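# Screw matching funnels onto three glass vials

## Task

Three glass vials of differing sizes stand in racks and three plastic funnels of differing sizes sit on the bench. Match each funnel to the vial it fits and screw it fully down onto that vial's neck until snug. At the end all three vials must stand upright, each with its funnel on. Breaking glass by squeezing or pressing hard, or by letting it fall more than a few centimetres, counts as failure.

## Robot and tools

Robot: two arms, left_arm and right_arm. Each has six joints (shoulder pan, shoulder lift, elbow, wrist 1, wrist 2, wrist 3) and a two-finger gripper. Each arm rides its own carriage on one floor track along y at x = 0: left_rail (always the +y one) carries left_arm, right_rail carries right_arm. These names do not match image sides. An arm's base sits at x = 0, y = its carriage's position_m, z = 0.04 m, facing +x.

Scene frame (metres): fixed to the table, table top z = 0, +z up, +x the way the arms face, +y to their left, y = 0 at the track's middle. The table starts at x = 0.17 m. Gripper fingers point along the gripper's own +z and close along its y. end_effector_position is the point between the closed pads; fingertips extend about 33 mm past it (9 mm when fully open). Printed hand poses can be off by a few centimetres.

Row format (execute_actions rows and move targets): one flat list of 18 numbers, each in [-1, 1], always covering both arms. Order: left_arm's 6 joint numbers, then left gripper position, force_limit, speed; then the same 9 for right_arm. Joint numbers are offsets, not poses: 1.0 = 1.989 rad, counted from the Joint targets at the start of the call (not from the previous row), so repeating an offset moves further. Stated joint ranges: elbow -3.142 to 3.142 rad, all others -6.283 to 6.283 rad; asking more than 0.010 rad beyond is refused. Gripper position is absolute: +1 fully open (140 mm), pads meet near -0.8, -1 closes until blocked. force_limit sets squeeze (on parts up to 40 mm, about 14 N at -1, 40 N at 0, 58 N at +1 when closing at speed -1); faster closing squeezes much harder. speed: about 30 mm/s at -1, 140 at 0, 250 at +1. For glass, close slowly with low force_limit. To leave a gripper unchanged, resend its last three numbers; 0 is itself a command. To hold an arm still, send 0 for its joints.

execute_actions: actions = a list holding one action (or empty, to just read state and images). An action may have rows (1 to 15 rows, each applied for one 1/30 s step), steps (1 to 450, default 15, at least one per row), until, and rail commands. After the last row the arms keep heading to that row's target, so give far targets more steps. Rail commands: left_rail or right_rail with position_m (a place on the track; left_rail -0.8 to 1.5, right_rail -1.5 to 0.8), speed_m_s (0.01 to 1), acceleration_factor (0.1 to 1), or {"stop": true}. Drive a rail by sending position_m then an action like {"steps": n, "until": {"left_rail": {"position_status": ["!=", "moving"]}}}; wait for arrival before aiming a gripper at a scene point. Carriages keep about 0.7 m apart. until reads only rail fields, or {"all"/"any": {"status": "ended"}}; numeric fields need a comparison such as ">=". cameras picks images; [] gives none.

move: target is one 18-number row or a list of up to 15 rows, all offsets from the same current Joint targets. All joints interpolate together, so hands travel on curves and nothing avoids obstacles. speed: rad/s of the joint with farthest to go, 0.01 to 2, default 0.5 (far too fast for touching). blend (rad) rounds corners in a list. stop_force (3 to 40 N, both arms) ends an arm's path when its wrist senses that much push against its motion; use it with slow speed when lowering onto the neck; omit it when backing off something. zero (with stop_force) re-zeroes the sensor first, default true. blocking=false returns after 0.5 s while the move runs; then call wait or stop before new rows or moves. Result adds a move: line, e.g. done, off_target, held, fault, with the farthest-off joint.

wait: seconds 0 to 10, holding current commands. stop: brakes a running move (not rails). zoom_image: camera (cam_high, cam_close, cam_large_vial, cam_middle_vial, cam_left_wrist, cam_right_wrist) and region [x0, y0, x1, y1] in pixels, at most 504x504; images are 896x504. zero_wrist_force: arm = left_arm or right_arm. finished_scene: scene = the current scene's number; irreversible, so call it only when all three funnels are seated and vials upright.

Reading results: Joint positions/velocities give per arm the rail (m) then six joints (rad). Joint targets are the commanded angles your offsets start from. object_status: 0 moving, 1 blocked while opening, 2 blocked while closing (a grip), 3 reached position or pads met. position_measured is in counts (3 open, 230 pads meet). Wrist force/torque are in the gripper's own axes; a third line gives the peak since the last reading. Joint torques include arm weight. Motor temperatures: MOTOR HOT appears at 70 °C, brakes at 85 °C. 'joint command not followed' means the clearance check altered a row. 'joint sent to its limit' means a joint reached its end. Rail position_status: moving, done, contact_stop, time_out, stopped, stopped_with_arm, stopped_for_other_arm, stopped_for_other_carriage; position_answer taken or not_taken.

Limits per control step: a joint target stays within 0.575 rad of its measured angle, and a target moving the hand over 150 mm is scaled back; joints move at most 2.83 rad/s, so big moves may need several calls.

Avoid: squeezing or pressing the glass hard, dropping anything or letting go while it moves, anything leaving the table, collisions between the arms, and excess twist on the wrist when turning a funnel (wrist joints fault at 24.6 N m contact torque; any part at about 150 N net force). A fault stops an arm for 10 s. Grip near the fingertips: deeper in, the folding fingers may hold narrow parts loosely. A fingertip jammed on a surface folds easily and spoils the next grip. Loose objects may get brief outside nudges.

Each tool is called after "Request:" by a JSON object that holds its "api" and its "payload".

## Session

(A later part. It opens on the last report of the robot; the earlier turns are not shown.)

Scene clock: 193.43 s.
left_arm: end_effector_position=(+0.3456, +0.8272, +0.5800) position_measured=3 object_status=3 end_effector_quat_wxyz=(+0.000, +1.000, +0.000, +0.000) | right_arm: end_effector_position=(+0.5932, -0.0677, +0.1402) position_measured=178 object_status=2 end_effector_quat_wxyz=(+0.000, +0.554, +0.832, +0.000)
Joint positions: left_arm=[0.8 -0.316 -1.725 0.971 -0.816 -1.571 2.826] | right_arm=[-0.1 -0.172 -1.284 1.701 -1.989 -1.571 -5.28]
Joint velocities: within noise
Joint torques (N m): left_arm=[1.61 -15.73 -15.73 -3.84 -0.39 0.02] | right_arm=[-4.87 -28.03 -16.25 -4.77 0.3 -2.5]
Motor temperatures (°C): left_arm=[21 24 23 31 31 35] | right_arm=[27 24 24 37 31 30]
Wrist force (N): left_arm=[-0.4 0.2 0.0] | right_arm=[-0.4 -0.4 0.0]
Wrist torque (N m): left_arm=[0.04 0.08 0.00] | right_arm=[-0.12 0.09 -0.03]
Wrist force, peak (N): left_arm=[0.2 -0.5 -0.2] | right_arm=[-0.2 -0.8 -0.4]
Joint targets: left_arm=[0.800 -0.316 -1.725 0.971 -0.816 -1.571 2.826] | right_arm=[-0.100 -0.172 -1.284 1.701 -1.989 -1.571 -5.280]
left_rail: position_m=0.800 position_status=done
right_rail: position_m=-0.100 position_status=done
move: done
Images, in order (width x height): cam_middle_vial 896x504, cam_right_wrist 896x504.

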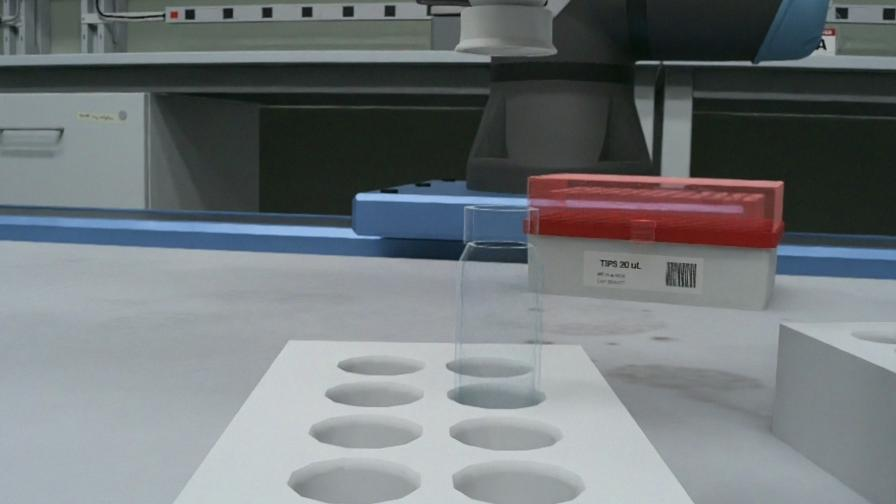

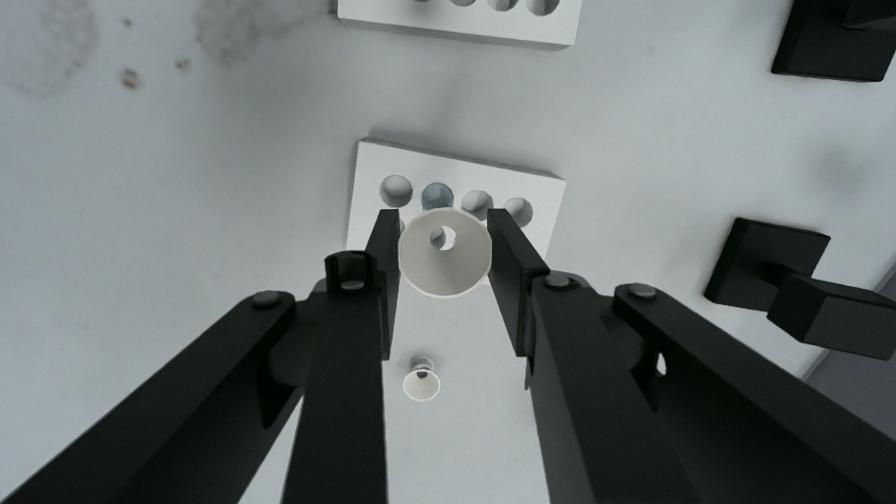

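Request:
{"api": "move", "payload": {"target": [0,0,0,0,0,0,1,1,1,-0.0009,0.0124,0.0173,-0.0297,0,0,-1,-1,-1], "speed": 0.1, "cameras": ["cam_right_wrist","cam_middle_vial"]}}

Request:
{"api": "zoom_image", "payload": {"camera": "cam_middle_vial", "region": [410, 80, 600, 280]}}

Request:
{"api": "zoom_image", "payload": {"camera": "cam_right_wrist", "region": [380, 180, 510, 300]}}

Scene clock: 206.10 s.
left_arm: end_effector_position=(+0.3456, +0.8272, +0.5800) position_measured=3 object_status=3 end_effector_quat_wxyz=(+0.000, +1.000, +0.000, +0.000) | right_arm: end_effector_position=(+0.5933, -0.0687, +0.1163) position_measured=178 object_status=2 end_effector_quat_wxyz=(+0.000, +0.555, +0.832, +0.000)
Joint positions: left_arm=[0.8 -0.316 -1.725 0.971 -0.816 -1.571 2.826] | right_arm=[-0.1 -0.174 -1.259 1.735 -2.048 -1.571 -5.28]
Joint velocities: within noise
Joint torques (N m): left_arm=[1.9 -15.75 -15.53 -3.68 -0.3 -0.02] | right_arm=[-5.4 -28.1 -15.29 -4.96 0.26 -2.45]
Motor temperatures (°C): left_arm=[21 24 23 31 31 35] | right_arm=[27 24 24 37 30 30]
Wrist force (N): left_arm=[0.0 0.1 0.0] | right_arm=[-0.2 -0.6 -0.2]
Wrist torque (N m): left_arm=[0.02 0.01 0.00] | right_arm=[-0.17 0.04 -0.05]
Wrist force, peak (N): left_arm=[0.3 -0.5 0.1] | right_arm=[-0.4 -0.6 -0.1]
Joint targets: left_arm=[0.800 -0.316 -1.725 0.971 -0.816 -1.571 2.826] | right_arm=[-0.100 -0.174 -1.259 1.735 -2.048 -1.571 -5.280]
left_rail: position_m=0.800 position_status=done
right_rail: position_m=-0.100 position_status=done
move: done
Images, in order (width x height): cam_middle_vial 896x504, cam_right_wrist 896x504.

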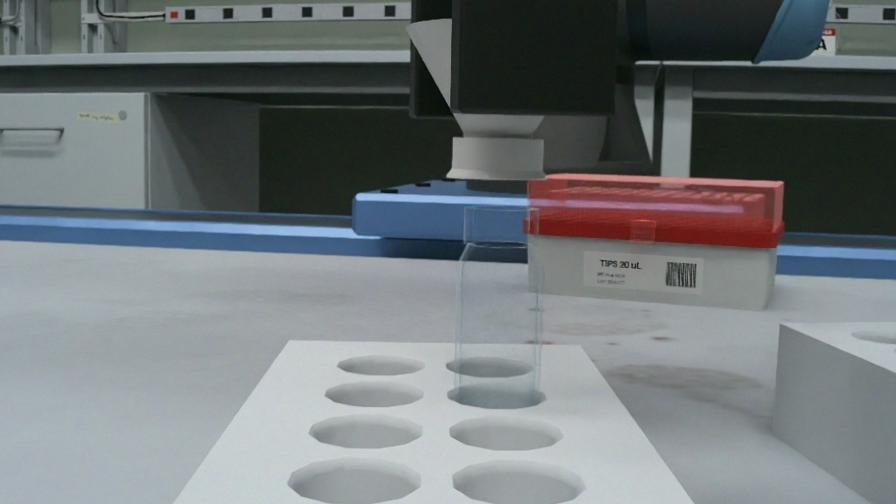

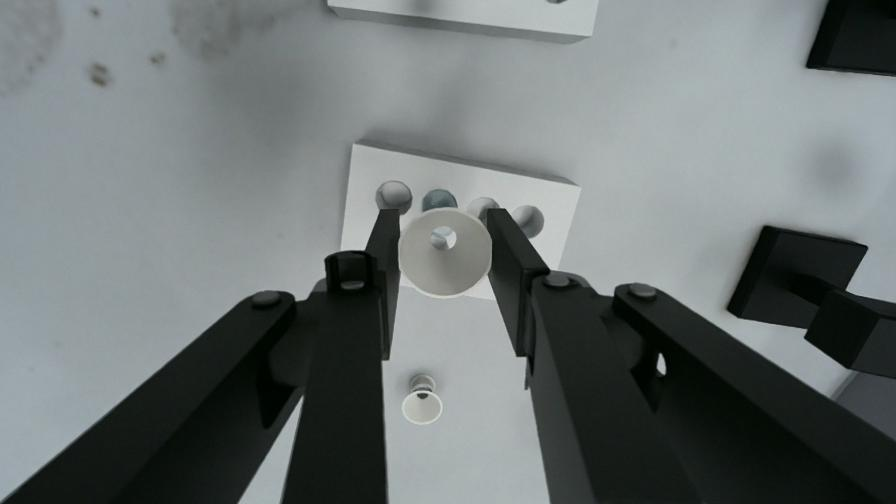

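Scaled by 2.520 from the camera's 896x504 image, which has a finer 1280x720 frame.

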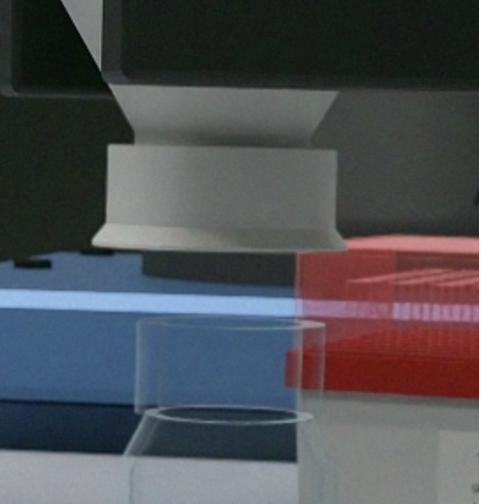

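Scaled by 3.877 from the camera's 896x504 image, which has a finer 1280x720 frame.

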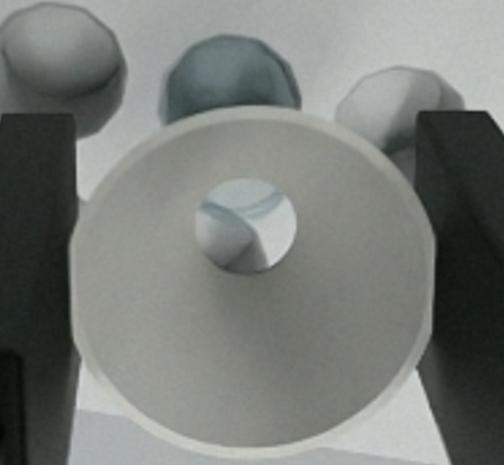

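Request:
{"api": "move", "payload": {"target": [0,0,0,0,0,0,1,1,1,0.0008,0.0057,0.0067,-0.0124,0,0,-1,-1,-1], "speed": 0.015, "stop_force": 4, "cameras": ["cam_middle_vial"]}}

Request:
{"api": "zoom_image", "payload": {"camera": "cam_middle_vial", "region": [410, 100, 600, 300]}}

Scene clock: 218.57 s.
left_arm: end_effector_position=(+0.3456, +0.8272, +0.5800) position_measured=3 object_status=3 end_effector_quat_wxyz=(+0.000, +1.000, +0.000, +0.000) | right_arm: end_effector_position=(+0.5933, -0.0678, +0.1066) position_measured=178 object_status=2 end_effector_quat_wxyz=(+0.000, +0.554, +0.832, +0.000)
Joint positions: left_arm=[0.8 -0.316 -1.725 0.971 -0.816 -1.571 2.826] | right_arm=[-0.1 -0.172 -1.248 1.748 -2.071 -1.571 -5.28]
Joint velocities: within noise
Joint torques (N m): left_arm=[1.55 -15.73 -15.47 -3.77 -0.16 0.2] | right_arm=[0.64 -40.13 -25.69 -2.31 0.31 -2.28]
Motor temperatures (°C): left_arm=[21 24 23 31 31 35] | right_arm=[27 24 24 37 30 29]
Wrist force (N): left_arm=[0.0 -0.1 0.1] | right_arm=[0.0 -1.2 -2.1]
Wrist torque (N m): left_arm=[-0.02 -0.01 0.00] | right_arm=[-0.15 0.06 -0.05]
Wrist force, peak (N): left_arm=[0.3 -0.6 0.0] | right_arm=[0.4 -1.6 -5.4]
Joint targets: left_arm=[0.800 -0.316 -1.725 0.971 -0.816 -1.571 2.826] | right_arm=[-0.100 -0.172 -1.248 1.748 -2.071 -1.571 -5.280]
left_rail: position_m=0.800 position_status=done
right_rail: position_m=-0.100 position_status=done
move: contact (right_arm)
Images, in order (width x height): cam_middle_vial 896x504.

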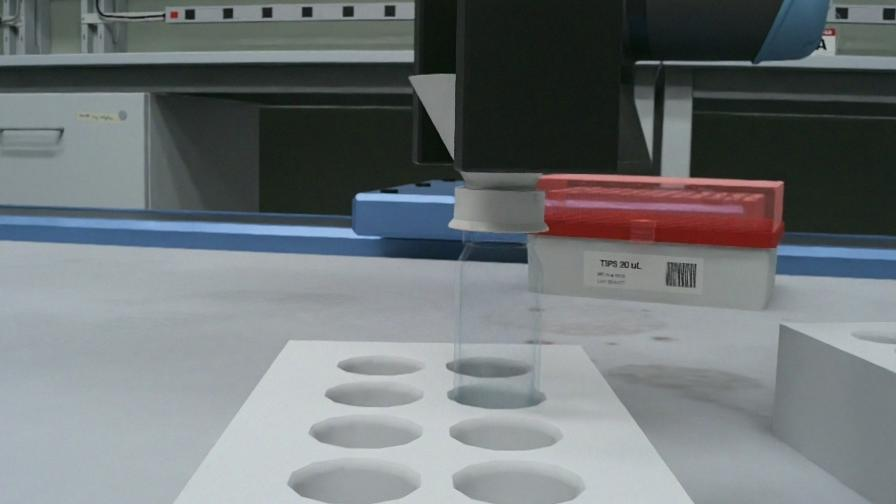

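Scaled by 2.520 from the camera's 896x504 image, which has a finer 1280x720 frame.

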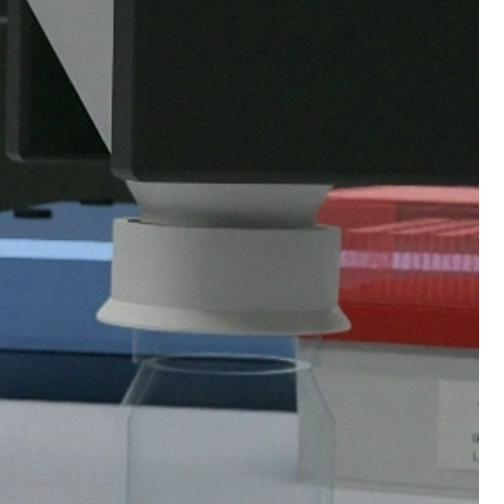

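Request:
{"api": "move", "payload": {"target": [0,0,0,0,0,0,1,1,1,0,0.00057,0.00068,-0.00125,0,0.995,-1,-1,-1], "speed": 0.8, "cameras": ["cam_middle_vial"]}}

Request:
{"api": "zoom_image", "payload": {"camera": "cam_middle_vial", "region": [410, 100, 600, 300]}}

Scene clock: 229.60 s.
left_arm: end_effector_position=(+0.3456, +0.8272, +0.5800) position_measured=3 object_status=3 end_effector_quat_wxyz=(+0.000, +1.000, +0.000, +0.000) | right_arm: end_effector_position=(+0.5933, -0.0678, +0.1056) position_measured=178 object_status=2 end_effector_quat_wxyz=(+0.000, +1.000, -0.006, +0.000)
Joint positions: left_arm=[0.8 -0.316 -1.725 0.971 -0.816 -1.571 2.826] | right_arm=[-0.1 -0.172 -1.247 1.749 -2.074 -1.571 -3.302]
Joint velocities: within noise
Joint torques (N m): left_arm=[2.04 -15.59 -16.04 -3.61 -0.02 0.03] | right_arm=[-0.98 -24.54 -14.01 -3.88 0.42 2.27]
Motor temperatures (°C): left_arm=[21 24 23 31 31 35] | right_arm=[27 24 24 37 30 29]
Wrist force (N): left_arm=[0.1 -0.2 0.1] | right_arm=[0.1 -0.3 -7.4]
Wrist torque (N m): left_arm=[-0.04 -0.02 0.00] | right_arm=[-0.13 0.00 -0.06]
Wrist force, peak (N): left_arm=[-0.4 -0.5 0.0] | right_arm=[0.1 -1.0 -7.9]
Joint targets: left_arm=[0.800 -0.316 -1.725 0.971 -0.816 -1.571 2.826] | right_arm=[-0.100 -0.172 -1.247 1.749 -2.074 -1.571 -3.301]
left_rail: position_m=0.800 position_status=done
right_rail: position_m=-0.100 position_status=done
move: done
Images, in order (width x height): cam_middle_vial 896x504.

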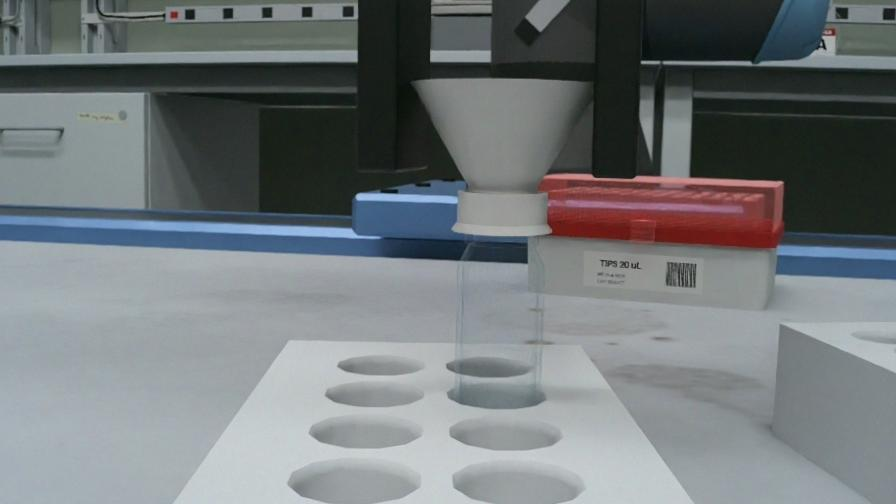

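Scaled by 2.520 from the camera's 896x504 image, which has a finer 1280x720 frame.

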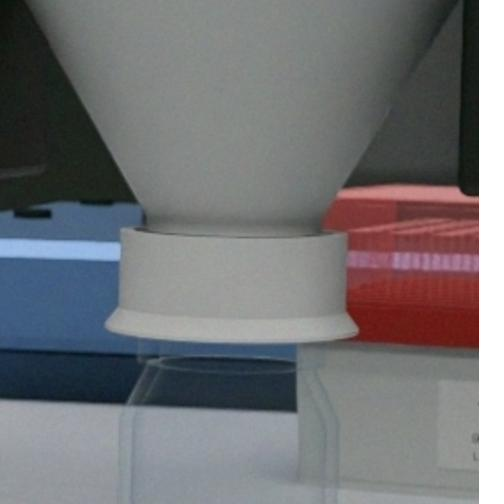

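Request:
{"api": "move", "payload": {"target": [0,0,0,0,0,0,1,1,1,0,0,0,0,0,0.995,-1,-1,-1], "speed": 1.0, "cameras": ["cam_middle_vial"]}}

Request:
{"api": "zoom_image", "payload": {"camera": "cam_middle_vial", "region": [410, 100, 600, 300]}}

Scene clock: 238.83 s.
left_arm: end_effector_position=(+0.3456, +0.8272, +0.5800) position_measured=3 object_status=3 end_effector_quat_wxyz=(+0.000, +1.000, +0.000, +0.000) | right_arm: end_effector_position=(+0.5933, -0.0678, +0.1056) position_measured=178 object_status=2 end_effector_quat_wxyz=(+0.000, -0.544, +0.839, +0.000)
Joint positions: left_arm=[0.8 -0.316 -1.725 0.971 -0.816 -1.571 2.826] | right_arm=[-0.1 -0.172 -1.247 1.749 -2.074 -1.571 -1.323]
Joint velocities: within noise
Joint torques (N m): left_arm=[2.65 -15.14 -16.74 -3.55 -0.23 -0.08] | right_arm=[0.45 -35.42 -24.18 -2.19 0.15 1.97]
Motor temperatures (°C): left_arm=[21 24 23 31 31 35] | right_arm=[27 24 24 37 30 29]
Wrist force (N): left_arm=[-0.1 0.0 -0.1] | right_arm=[0.1 -0.7 -0.2]
Wrist torque (N m): left_arm=[0.01 0.02 0.00] | right_arm=[-0.19 -0.02 -0.05]
Wrist force, peak (N): left_arm=[-0.2 -0.3 0.5] | right_arm=[-0.1 -0.2 -7.7]
Joint targets: left_arm=[0.800 -0.316 -1.725 0.971 -0.816 -1.571 2.826] | right_arm=[-0.100 -0.172 -1.247 1.749 -2.074 -1.571 -1.323]
left_rail: position_m=0.800 position_status=done
right_rail: position_m=-0.100 position_status=done
move: done
Images, in order (width x height): cam_middle_vial 896x504.

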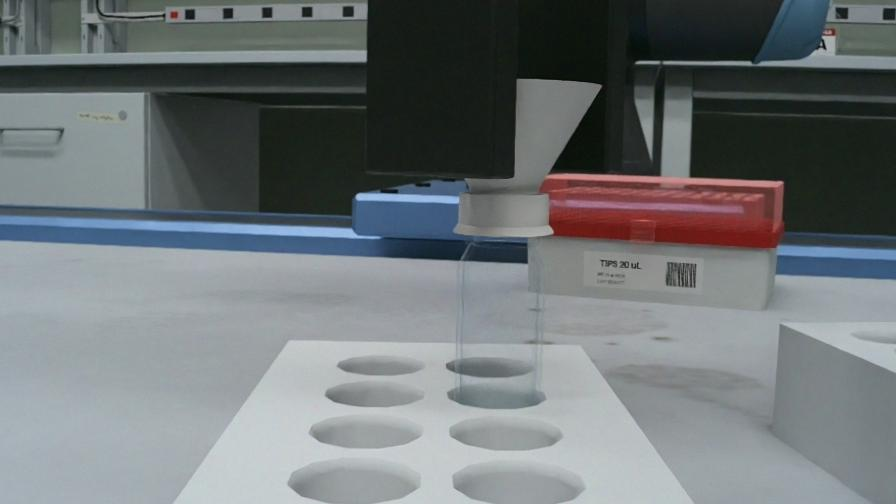

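Scaled by 2.520 from the camera's 896x504 image, which has a finer 1280x720 frame.

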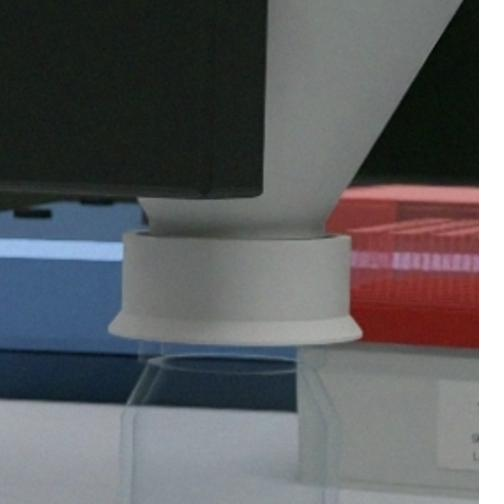

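Request:
{"api": "move", "payload": {"target": [0,0,0,0,0,0,1,1,1,0,0.0004,0.00047,-0.00087,0,0.995,-1,-1,-1], "speed": 1.2, "cameras": []}}

Request:
{"api": "move", "payload": {"target": [0,0,0,0,0,0,1,1,1,0,0.00028,0.00034,-0.00062,0,0.995,-1,-1,-1], "speed": 1.2, "cameras": ["cam_middle_vial"]}}

Request:
{"api": "zoom_image", "payload": {"camera": "cam_middle_vial", "region": [410, 100, 600, 300]}}

Scene clock: 245.63 s.
left_arm: end_effector_position=(+0.3456, +0.8272, +0.5800) position_measured=3 object_status=3 end_effector_quat_wxyz=(+0.000, +1.000, +0.000, +0.000) | right_arm: end_effector_position=(+0.5933, -0.0678, +0.1049) position_measured=178 object_status=2 end_effector_quat_wxyz=(+0.000, +0.402, +0.916, +0.000)
Joint positions: left_arm=[0.8 -0.316 -1.725 0.971 -0.816 -1.571 2.826] | right_arm=[-0.1 -0.172 -1.246 1.75 -2.075 -1.571 0.656]
Joint velocities: within noise
Joint torques (N m): left_arm=[2.29 -15.68 -15.95 -3.82 -0.22 0.12] | right_arm=[-0.3 -28.42 -16.96 -4.78 0.25 1.99]
Motor temperatures (°C): left_arm=[21 24 23 31 31 35] | right_arm=[27 24 24 37 30 29]
Wrist force (N): left_arm=[0.2 0.1 0.3] | right_arm=[0.0 -0.5 -0.3]
Wrist torque (N m): left_arm=[0.03 -0.05 0.01] | right_arm=[-0.17 0.03 -0.06]
Wrist force, peak (N): left_arm=[0.0 -0.6 -0.2] | right_arm=[-0.1 -0.8 -0.4]
Joint targets: left_arm=[0.800 -0.316 -1.725 0.971 -0.816 -1.571 2.826] | right_arm=[-0.100 -0.172 -1.246 1.750 -2.075 -1.571 0.656]
left_rail: position_m=0.800 position_status=done
right_rail: position_m=-0.100 position_status=done
move: done
No camera images: "cameras" was empty.

Scene clock: 248.00 s.
left_arm: end_effector_position=(+0.3456, +0.8272, +0.5800) position_measured=3 object_status=3 end_effector_quat_wxyz=(+0.000, +1.000, +0.000, +0.000) | right_arm: end_effector_position=(+0.5932, -0.0678, +0.1044) position_measured=178 object_status=2 end_effector_quat_wxyz=(+0.000, +0.986, +0.167, +0.000)
Joint positions: left_arm=[0.8 -0.316 -1.725 0.971 -0.816 -1.571 2.826] | right_arm=[-0.1 -0.172 -1.246 1.751 -2.077 -1.571 2.635]
Joint velocities: within noise
Joint torques (N m): left_arm=[3.47 -15.21 -16.38 -3.75 -0.22 0.09] | right_arm=[-0.55 -28.52 -18.24 -4.72 0.18 2.2]
Motor temperatures (°C): left_arm=[21 24 23 31 31 35] | right_arm=[27 24 24 37 30 29]
Wrist force (N): left_arm=[-0.3 -0.5 0.0] | right_arm=[0.1 -0.4 -0.1]
Wrist torque (N m): left_arm=[-0.10 0.06 0.01] | right_arm=[-0.13 -0.03 -0.05]
Wrist force, peak (N): left_arm=[-0.3 -0.5 0.0] | right_arm=[0.3 -0.7 -0.4]
Joint targets: left_arm=[0.800 -0.316 -1.725 0.971 -0.816 -1.571 2.826] | right_arm=[-0.100 -0.172 -1.246 1.751 -2.077 -1.571 2.635]
left_rail: position_m=0.800 position_status=done
right_rail: position_m=-0.100 position_status=done
move: done
Images, in order (width x height): cam_middle_vial 896x504.

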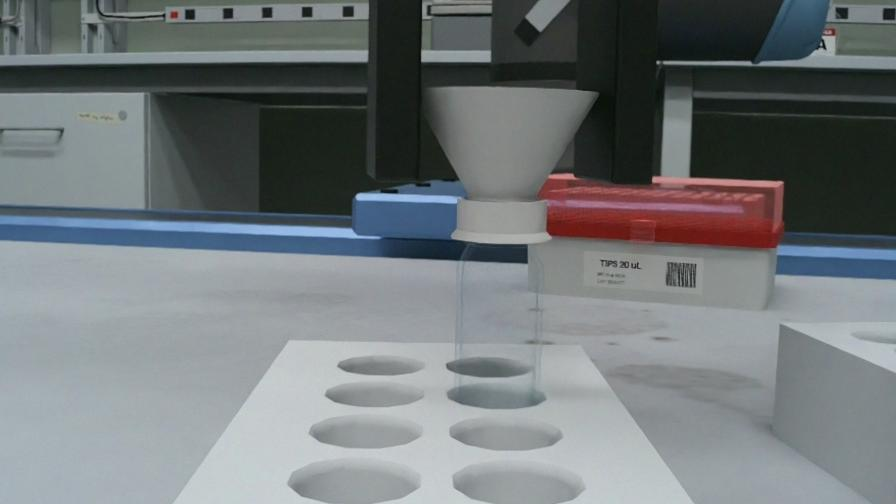

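Scaled by 2.520 from the camera's 896x504 image, which has a finer 1280x720 frame.

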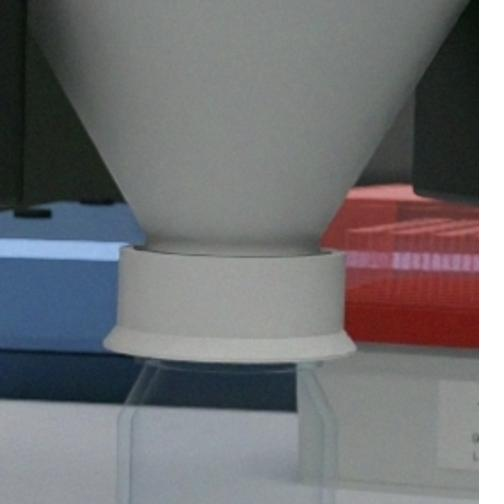

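Request:
{"api": "move", "payload": {"target": [0,0,0,0,0,0,1,1,1,0,0.00028,0.00034,-0.00062,0,0.88,-1,-1,-1], "speed": 1.0, "cameras": []}}

Request:
{"api": "move", "payload": {"target": [0,0,0,0,0,0,1,1,1,0,0.00028,0.00034,-0.00062,0,0.88,-1,-1,-1], "speed": 1.0, "cameras": ["cam_middle_vial"]}}

Request:
{"api": "zoom_image", "payload": {"camera": "cam_middle_vial", "region": [410, 100, 600, 300]}}

Scene clock: 255.00 s.
left_arm: end_effector_position=(+0.3456, +0.8272, +0.5800) position_measured=3 object_status=3 end_effector_quat_wxyz=(+0.000, +1.000, +0.000, +0.000) | right_arm: end_effector_position=(+0.5932, -0.0678, +0.1039) position_measured=178 object_status=2 end_effector_quat_wxyz=(+0.000, +0.760, -0.650, +0.000)
Joint positions: left_arm=[0.8 -0.316 -1.725 0.971 -0.816 -1.571 2.826] | right_arm=[-0.1 -0.172 -1.245 1.751 -2.078 -1.571 4.385]
Joint velocities: within noise
Joint torques (N m): left_arm=[3.02 -16.86 -17 -3.47 -0.15 -0.01] | right_arm=[0.05 -29.73 -16.84 -4.55 0.32 2.01]
Motor temperatures (°C): left_arm=[21 24 23 31 31 35] | right_arm=[27 24 24 37 30 29]
Wrist force (N): left_arm=[0.1 -0.3 -0.1] | right_arm=[-0.4 -0.7 -0.2]
Wrist torque (N m): left_arm=[-0.05 -0.03 0.00] | right_arm=[-0.20 0.11 -0.06]
Wrist force, peak (N): left_arm=[-0.2 -0.4 0.5] | right_arm=[-0.2 -0.9 -0.2]
Joint targets: left_arm=[0.800 -0.316 -1.725 0.971 -0.816 -1.571 2.826] | right_arm=[-0.100 -0.172 -1.245 1.751 -2.078 -1.571 4.385]
left_rail: position_m=0.800 position_status=done
right_rail: position_m=-0.100 position_status=done
move: done
No camera images: "cameras" was empty.

Scene clock: 257.43 s.
left_arm: end_effector_position=(+0.3456, +0.8272, +0.5800) position_measured=3 object_status=3 end_effector_quat_wxyz=(+0.000, +1.000, +0.000, +0.000) | right_arm: end_effector_position=(+0.5932, -0.0678, +0.1034) position_measured=178 object_status=2 end_effector_quat_wxyz=(+0.000, +0.012, +1.000, +0.000)
Joint positions: left_arm=[0.8 -0.316 -1.725 0.971 -0.816 -1.571 2.826] | right_arm=[-0.1 -0.172 -1.244 1.752 -2.079 -1.571 6.135]
Joint velocities: within noise
Joint torques (N m): left_arm=[2.86 -16.32 -16.78 -3.63 -0.35 0.13] | right_arm=[0 -28.06 -17.33 -4.51 0.29 2.22]
Motor temperatures (°C): left_arm=[21 24 23 31 31 35] | right_arm=[27 24 24 37 30 29]
Wrist force (N): left_arm=[0.3 -0.1 0.3] | right_arm=[-0.1 -0.6 -0.4]
Wrist torque (N m): left_arm=[-0.02 -0.07 0.00] | right_arm=[-0.17 0.01 -0.05]
Wrist force, peak (N): left_arm=[0.3 0.4 0.4] | right_arm=[-0.2 -0.8 -0.3]
Joint targets: left_arm=[0.800 -0.316 -1.725 0.971 -0.816 -1.571 2.826] | right_arm=[-0.100 -0.172 -1.244 1.752 -2.079 -1.571 6.135]
left_rail: position_m=0.800 position_status=done
right_rail: position_m=-0.100 position_status=done
move: done
Images, in order (width x height): cam_middle_vial 896x504.

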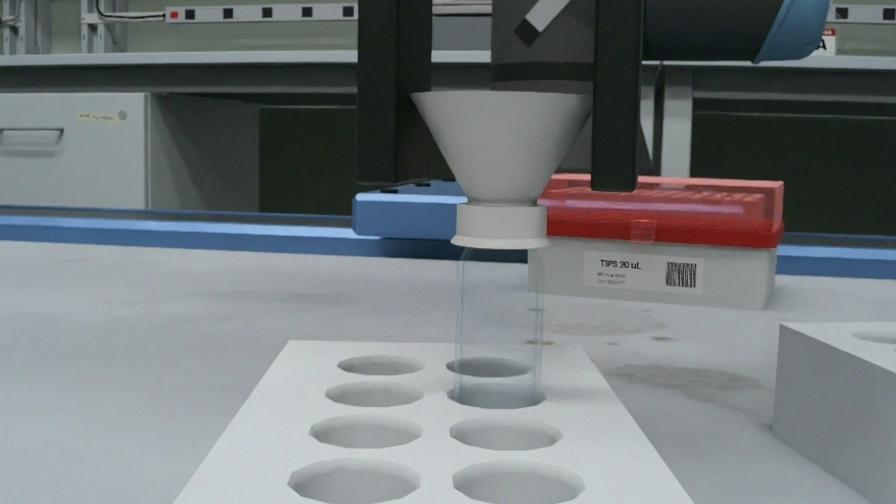

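Scaled by 2.520 from the camera's 896x504 image, which has a finer 1280x720 frame.

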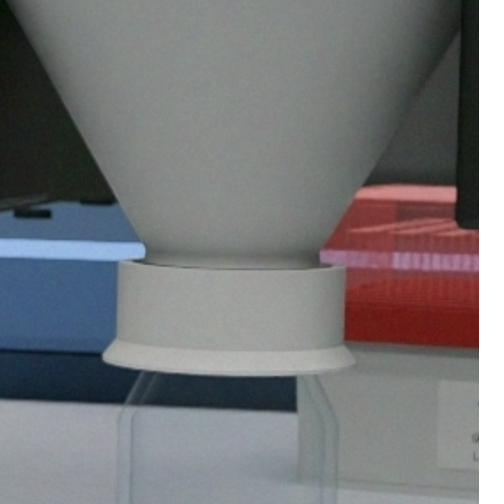

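Request:
{"api": "move", "payload": {"target": [[0,0,0,0,0,0,1,1,1,0,0,0,0,0,0,-0.15,-1,-1],[0,0,0,0,0,0,1,1,1,0,0,0,0,0,-1,-0.15,-1,-1]], "speed": 1.5, "cameras": []}}

Request:
{"api": "move", "payload": {"target": [[0,0,0,0,0,0,1,1,1,0,0,0,0,0,-1,-0.15,-1,-1],[0,0,0,0,0,0,1,1,1,0,0,0,0,0,-1,-1,-1,-1]], "speed": 1.5, "cameras": ["cam_middle_vial"]}}

Scene clock: 266.10 s.
left_arm: end_effector_position=(+0.3456, +0.8272, +0.5800) position_measured=3 object_status=3 end_effector_quat_wxyz=(+0.000, +1.000, +0.000, +0.000) | right_arm: end_effector_position=(+0.5932, -0.0678, +0.1034) position_measured=148 object_status=3 end_effector_quat_wxyz=(+0.000, +0.832, -0.555, +0.000)
Joint positions: left_arm=[0.8 -0.316 -1.725 0.971 -0.816 -1.571 2.826] | right_arm=[-0.1 -0.172 -1.244 1.752 -2.079 -1.571 4.146]
Joint velocities: within noise
Joint torques (N m): left_arm=[3.65 -16.55 -16.73 -3.64 -0.41 0.14] | right_arm=[-0.23 -30.09 -27.07 -3.07 0.29 -2.47]
Motor temperatures (°C): left_arm=[21 24 23 31 31 35] | right_arm=[27 24 24 36 30 29]
Wrist force (N): left_arm=[0.3 -0.2 0.0] | right_arm=[-0.2 -0.7 -0.3]
Wrist torque (N m): left_arm=[-0.03 -0.06 0.00] | right_arm=[-0.19 0.05 -0.07]
Wrist force, peak (N): left_arm=[0.3 -0.5 0.3] | right_arm=[-0.1 -0.9 -0.5]
Joint targets: left_arm=[0.800 -0.316 -1.725 0.971 -0.816 -1.571 2.826] | right_arm=[-0.100 -0.172 -1.244 1.752 -2.079 -1.571 4.146]
left_rail: position_m=0.800 position_status=done
right_rail: position_m=-0.100 position_status=done
move: done
No camera images: "cameras" was empty.

Scene clock: 269.57 s.
left_arm: end_effector_position=(+0.3456, +0.8272, +0.5800) position_measured=3 object_status=3 end_effector_quat_wxyz=(+0.000, +1.000, +0.000, +0.000) | right_arm: end_effector_position=(+0.5932, -0.0678, +0.1034) position_measured=178 object_status=0 end_effector_quat_wxyz=(+0.000, +0.919, +0.395, +0.000)
Joint positions: left_arm=[0.8 -0.316 -1.725 0.971 -0.816 -1.571 2.826] | right_arm=[-0.1 -0.172 -1.244 1.752 -2.079 -1.571 2.157]
Joint velocities: within noise
Joint torques (N m): left_arm=[3.6 -15.77 -17.05 -3.82 -0.46 0.23] | right_arm=[0.1 -30.55 -24.97 -2.35 0.43 -2.59]
Motor temperatures (°C): left_arm=[21 24 23 31 31 35] | right_arm=[27 24 24 36 30 29]
Wrist force (N): left_arm=[-0.1 -0.2 0.1] | right_arm=[-0.1 -0.6 -3.7]
Wrist torque (N m): left_arm=[-0.04 0.02 0.01] | right_arm=[-0.17 0.02 -0.04]
Wrist force, peak (N): left_arm=[-0.1 -0.2 0.5] | right_arm=[0.0 -0.6 -4.0]
Joint targets: left_arm=[0.800 -0.316 -1.725 0.971 -0.816 -1.571 2.826] | right_arm=[-0.100 -0.172 -1.244 1.752 -2.079 -1.571 2.157]
left_rail: position_m=0.800 position_status=done
right_rail: position_m=-0.100 position_status=done
move: done
Images, in order (width x height): cam_middle_vial 896x504.

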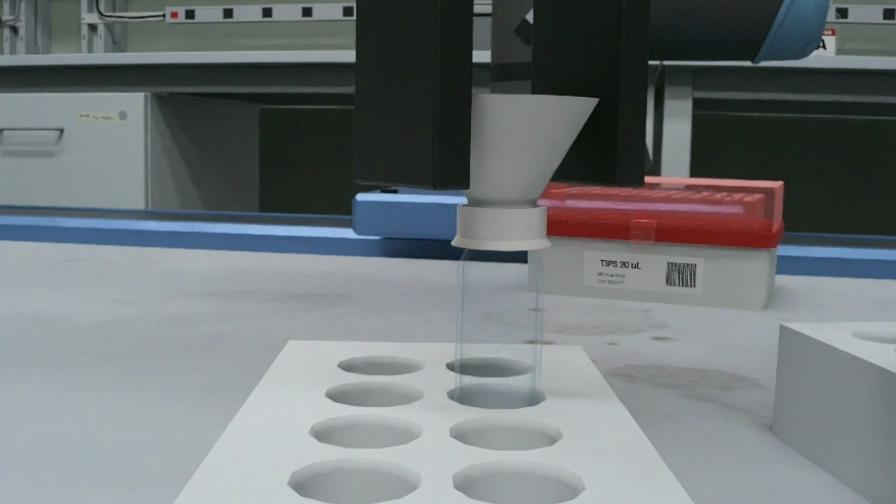

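Request:
{"api": "move", "payload": {"target": [0,0,0,0,0,0,1,1,1,0,0.00028,0.00034,-0.00062,0,0.995,-1,-1,-1], "speed": 0.8, "cameras": ["cam_middle_vial"]}}

Request:
{"api": "zoom_image", "payload": {"camera": "cam_middle_vial", "region": [410, 100, 600, 300]}}

Scene clock: 275.73 s.
left_arm: end_effector_position=(+0.3456, +0.8272, +0.5800) position_measured=3 object_status=3 end_effector_quat_wxyz=(+0.000, +1.000, +0.000, +0.000) | right_arm: end_effector_position=(+0.5932, -0.0678, +0.1029) position_measured=178 object_status=2 end_effector_quat_wxyz=(+0.000, +0.835, -0.551, +0.000)
Joint positions: left_arm=[0.8 -0.316 -1.725 0.971 -0.816 -1.571 2.826] | right_arm=[-0.1 -0.172 -1.244 1.753 -2.08 -1.571 4.136]
Joint velocities: within noise
Joint torques (N m): left_arm=[3.36 -16.07 -17.62 -3.84 -0.32 0.01] | right_arm=[-0.04 -26.18 -15.29 -4.73 0.31 2.26]
Motor temperatures (°C): left_arm=[21 24 23 31 31 35] | right_arm=[27 24 24 36 30 29]
Wrist force (N): left_arm=[-0.2 0.1 0.1] | right_arm=[0.2 0.8 -4.7]
Wrist torque (N m): left_arm=[0.02 0.04 0.00] | right_arm=[-0.25 0.04 -0.08]
Wrist force, peak (N): left_arm=[-0.1 -0.6 -0.1] | right_arm=[0.1 0.5 -5.5]
Joint targets: left_arm=[0.800 -0.316 -1.725 0.971 -0.816 -1.571 2.826] | right_arm=[-0.100 -0.172 -1.244 1.753 -2.080 -1.571 4.136]
left_rail: position_m=0.800 position_status=done
right_rail: position_m=-0.100 position_status=done
move: done
Images, in order (width x height): cam_middle_vial 896x504.

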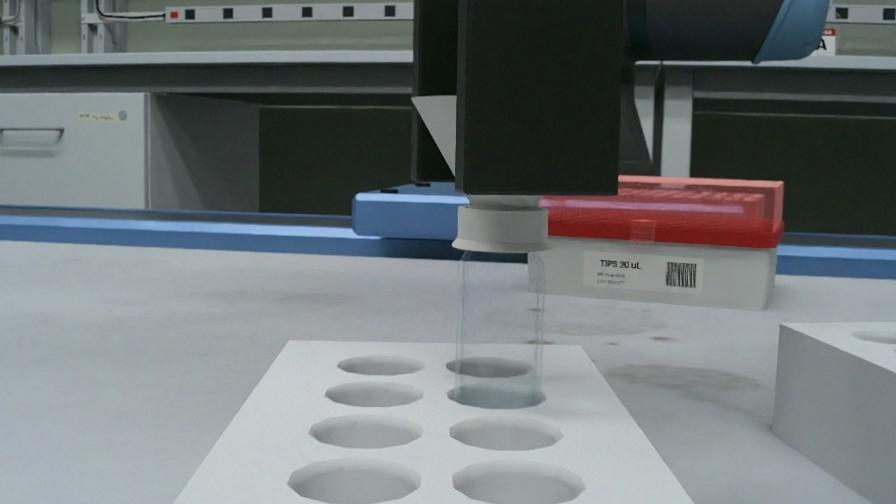

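Scaled by 2.520 from the camera's 896x504 image, which has a finer 1280x720 frame.

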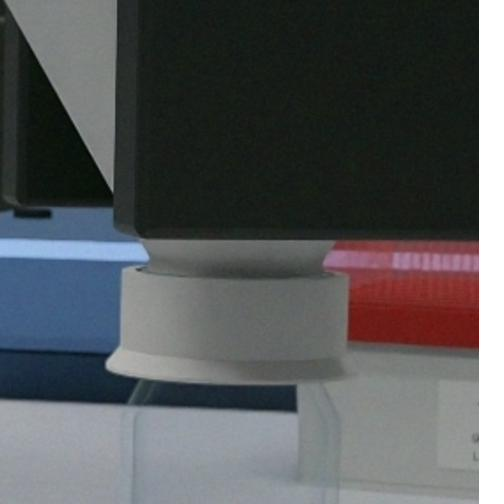

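Request:
{"api": "move", "payload": {"target": [0,0,0,0,0,0,1,1,1,0,0.00028,0.00034,-0.00062,0,0.995,-1,-1,-1], "speed": 0.8, "cameras": ["cam_middle_vial"]}}

Request:
{"api": "zoom_image", "payload": {"camera": "cam_middle_vial", "region": [410, 100, 600, 300]}}

Scene clock: 283.00 s.
left_arm: end_effector_position=(+0.3456, +0.8272, +0.5800) position_measured=3 object_status=3 end_effector_quat_wxyz=(+0.000, +1.000, +0.000, +0.000) | right_arm: end_effector_position=(+0.5932, -0.0678, +0.1024) position_measured=178 object_status=2 end_effector_quat_wxyz=(+0.000, +0.002, +1.000, +0.000)
Joint positions: left_arm=[0.8 -0.316 -1.725 0.971 -0.816 -1.571 2.826] | right_arm=[-0.1 -0.172 -1.243 1.753 -2.082 -1.571 6.115]
Joint velocities: within noise
Joint torques (N m): left_arm=[4.3 -17.65 -17.72 -3.5 -0.22 0.27] | right_arm=[-0.34 -24.31 -13.78 -4.12 0.41 2.12]
Motor temperatures (°C): left_arm=[21 24 23 31 31 35] | right_arm=[27 24 24 36 30 29]
Wrist force (N): left_arm=[-0.1 -0.2 -0.1] | right_arm=[0.7 -0.8 -7.5]
Wrist torque (N m): left_arm=[-0.04 0.02 0.00] | right_arm=[-0.17 0.00 -0.07]
Wrist force, peak (N): left_arm=[0.0 -0.6 0.1] | right_arm=[0.7 -0.5 -7.7]
Joint targets: left_arm=[0.800 -0.316 -1.725 0.971 -0.816 -1.571 2.826] | right_arm=[-0.100 -0.172 -1.243 1.753 -2.082 -1.571 6.115]
left_rail: position_m=0.800 position_status=done
right_rail: position_m=-0.100 position_status=done
move: done
Images, in order (width x height): cam_middle_vial 896x504.

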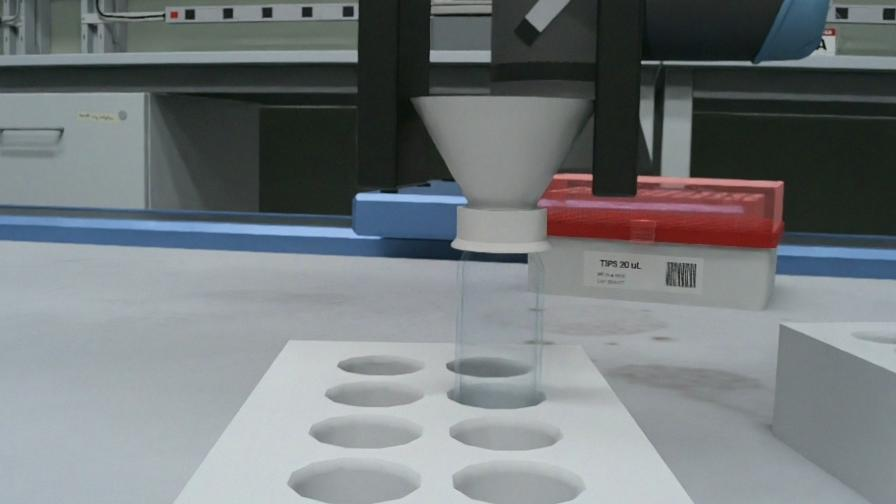

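Scaled by 2.520 from the camera's 896x504 image, which has a finer 1280x720 frame.

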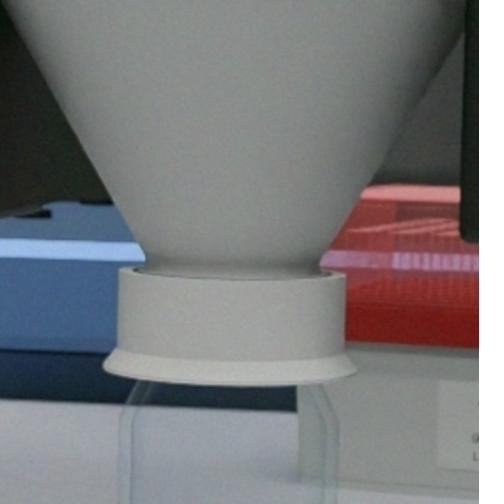

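Request:
{"api": "move", "payload": {"target": [[0,0,0,0,0,0,1,1,1,0,0,0,0,0,0,-0.15,-1,-1],[0,0,0,0,0,0,1,1,1,0,0,0,0,0,-1,-0.15,-1,-1],[0,0,0,0,0,0,1,1,1,0,0,0,0,0,-1,-1,0.2,-1]], "speed": 1.5, "cameras": []}}

Request:
{"api": "move", "payload": {"target": [0,0,0,0,0,0,1,1,1,0,0.00028,0.00034,-0.00062,0,0.995,-1,0.2,-1], "speed": 0.8, "cameras": ["cam_middle_vial"]}}

Request:
{"api": "zoom_image", "payload": {"camera": "cam_middle_vial", "region": [410, 100, 600, 300]}}

Scene clock: 296.80 s.
left_arm: end_effector_position=(+0.3456, +0.8272, +0.5800) position_measured=3 object_status=3 end_effector_quat_wxyz=(+0.000, +1.000, +0.000, +0.000) | right_arm: end_effector_position=(+0.5932, -0.0678, +0.1024) position_measured=181 object_status=0 end_effector_quat_wxyz=(+0.000, +0.837, -0.547, +0.000)
Joint positions: left_arm=[0.8 -0.316 -1.725 0.971 -0.816 -1.571 2.826] | right_arm=[-0.1 -0.172 -1.243 1.753 -2.082 -1.571 4.126]
Joint velocities: within noise
Joint torques (N m): left_arm=[4.05 -17.99 -17.35 -3.67 -0.28 0.12] | right_arm=[0.49 -34.74 -22.91 -2.44 0.24 -2.52]
Motor temperatures (°C): left_arm=[21 24 23 31 31 35] | right_arm=[27 24 24 36 30 29]
Wrist force (N): left_arm=[-0.1 -0.2 0.2] | right_arm=[-0.1 0.1 -9.3]
Wrist torque (N m): left_arm=[-0.04 0.01 0.00] | right_arm=[-0.24 0.01 -0.07]
Wrist force, peak (N): left_arm=[0.0 -0.8 0.2] | right_arm=[-0.1 0.3 -9.4]
Joint targets: left_arm=[0.800 -0.316 -1.725 0.971 -0.816 -1.571 2.826] | right_arm=[-0.100 -0.172 -1.243 1.753 -2.082 -1.571 4.126]
left_rail: position_m=0.800 position_status=done
right_rail: position_m=-0.100 position_status=done
move: done
No camera images: "cameras" was empty.

Scene clock: 299.93 s.
left_arm: end_effector_position=(+0.3456, +0.8272, +0.5800) position_measured=3 object_status=3 end_effector_quat_wxyz=(+0.000, +1.000, +0.000, +0.000) | right_arm: end_effector_position=(+0.5932, -0.0678, +0.1019) position_measured=181 object_status=2 end_effector_quat_wxyz=(+0.000, -0.003, +1.000, +0.000)
Joint positions: left_arm=[0.8 -0.316 -1.725 0.971 -0.816 -1.571 2.826] | right_arm=[-0.1 -0.172 -1.243 1.754 -2.083 -1.571 6.105]
Joint velocities: within noise
Joint torques (N m): left_arm=[3.46 -17.44 -17.71 -3.72 -0.31 0.1] | right_arm=[0.35 -14.23 -6.9 -2.38 0.31 2.1]
Motor temperatures (°C): left_arm=[21 24 23 31 31 35] | right_arm=[27 24 24 36 30 29]
Wrist force (N): left_arm=[-0.1 -0.5 0.3] | right_arm=[2.4 -1.3 -28.1]
Wrist torque (N m): left_arm=[-0.10 0.02 0.01] | right_arm=[-0.18 0.05 -0.13]
Wrist force, peak (N): left_arm=[0.2 -0.3 0.5] | right_arm=[2.5 -1.3 -28.1]
Joint targets: left_arm=[0.800 -0.316 -1.725 0.971 -0.816 -1.571 2.826] | right_arm=[-0.100 -0.172 -1.243 1.754 -2.083 -1.571 6.105]
left_rail: position_m=0.800 position_status=done
right_rail: position_m=-0.100 position_status=done
move: done
Images, in order (width x height): cam_middle_vial 896x504.

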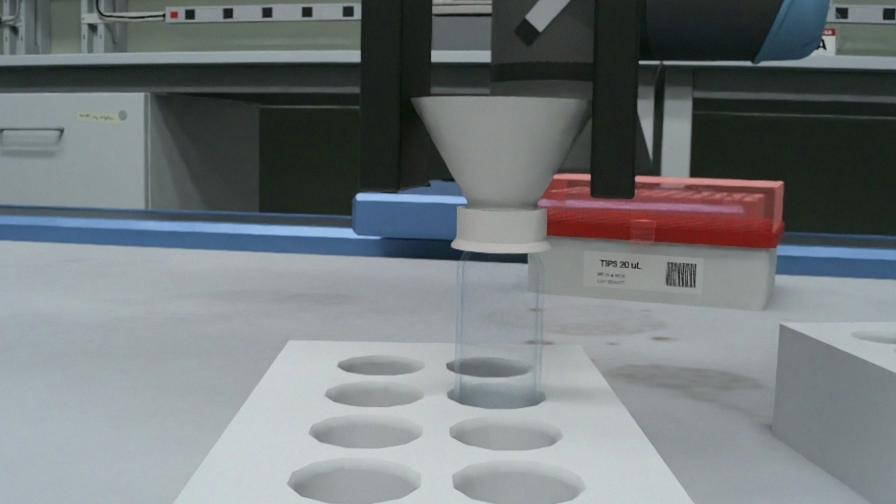

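Scaled by 2.520 from the camera's 896x504 image, which has a finer 1280x720 frame.

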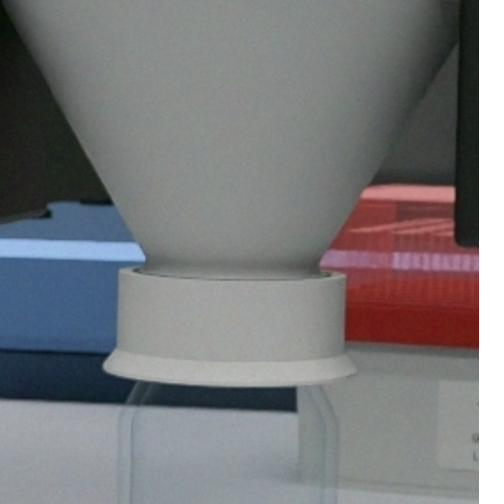

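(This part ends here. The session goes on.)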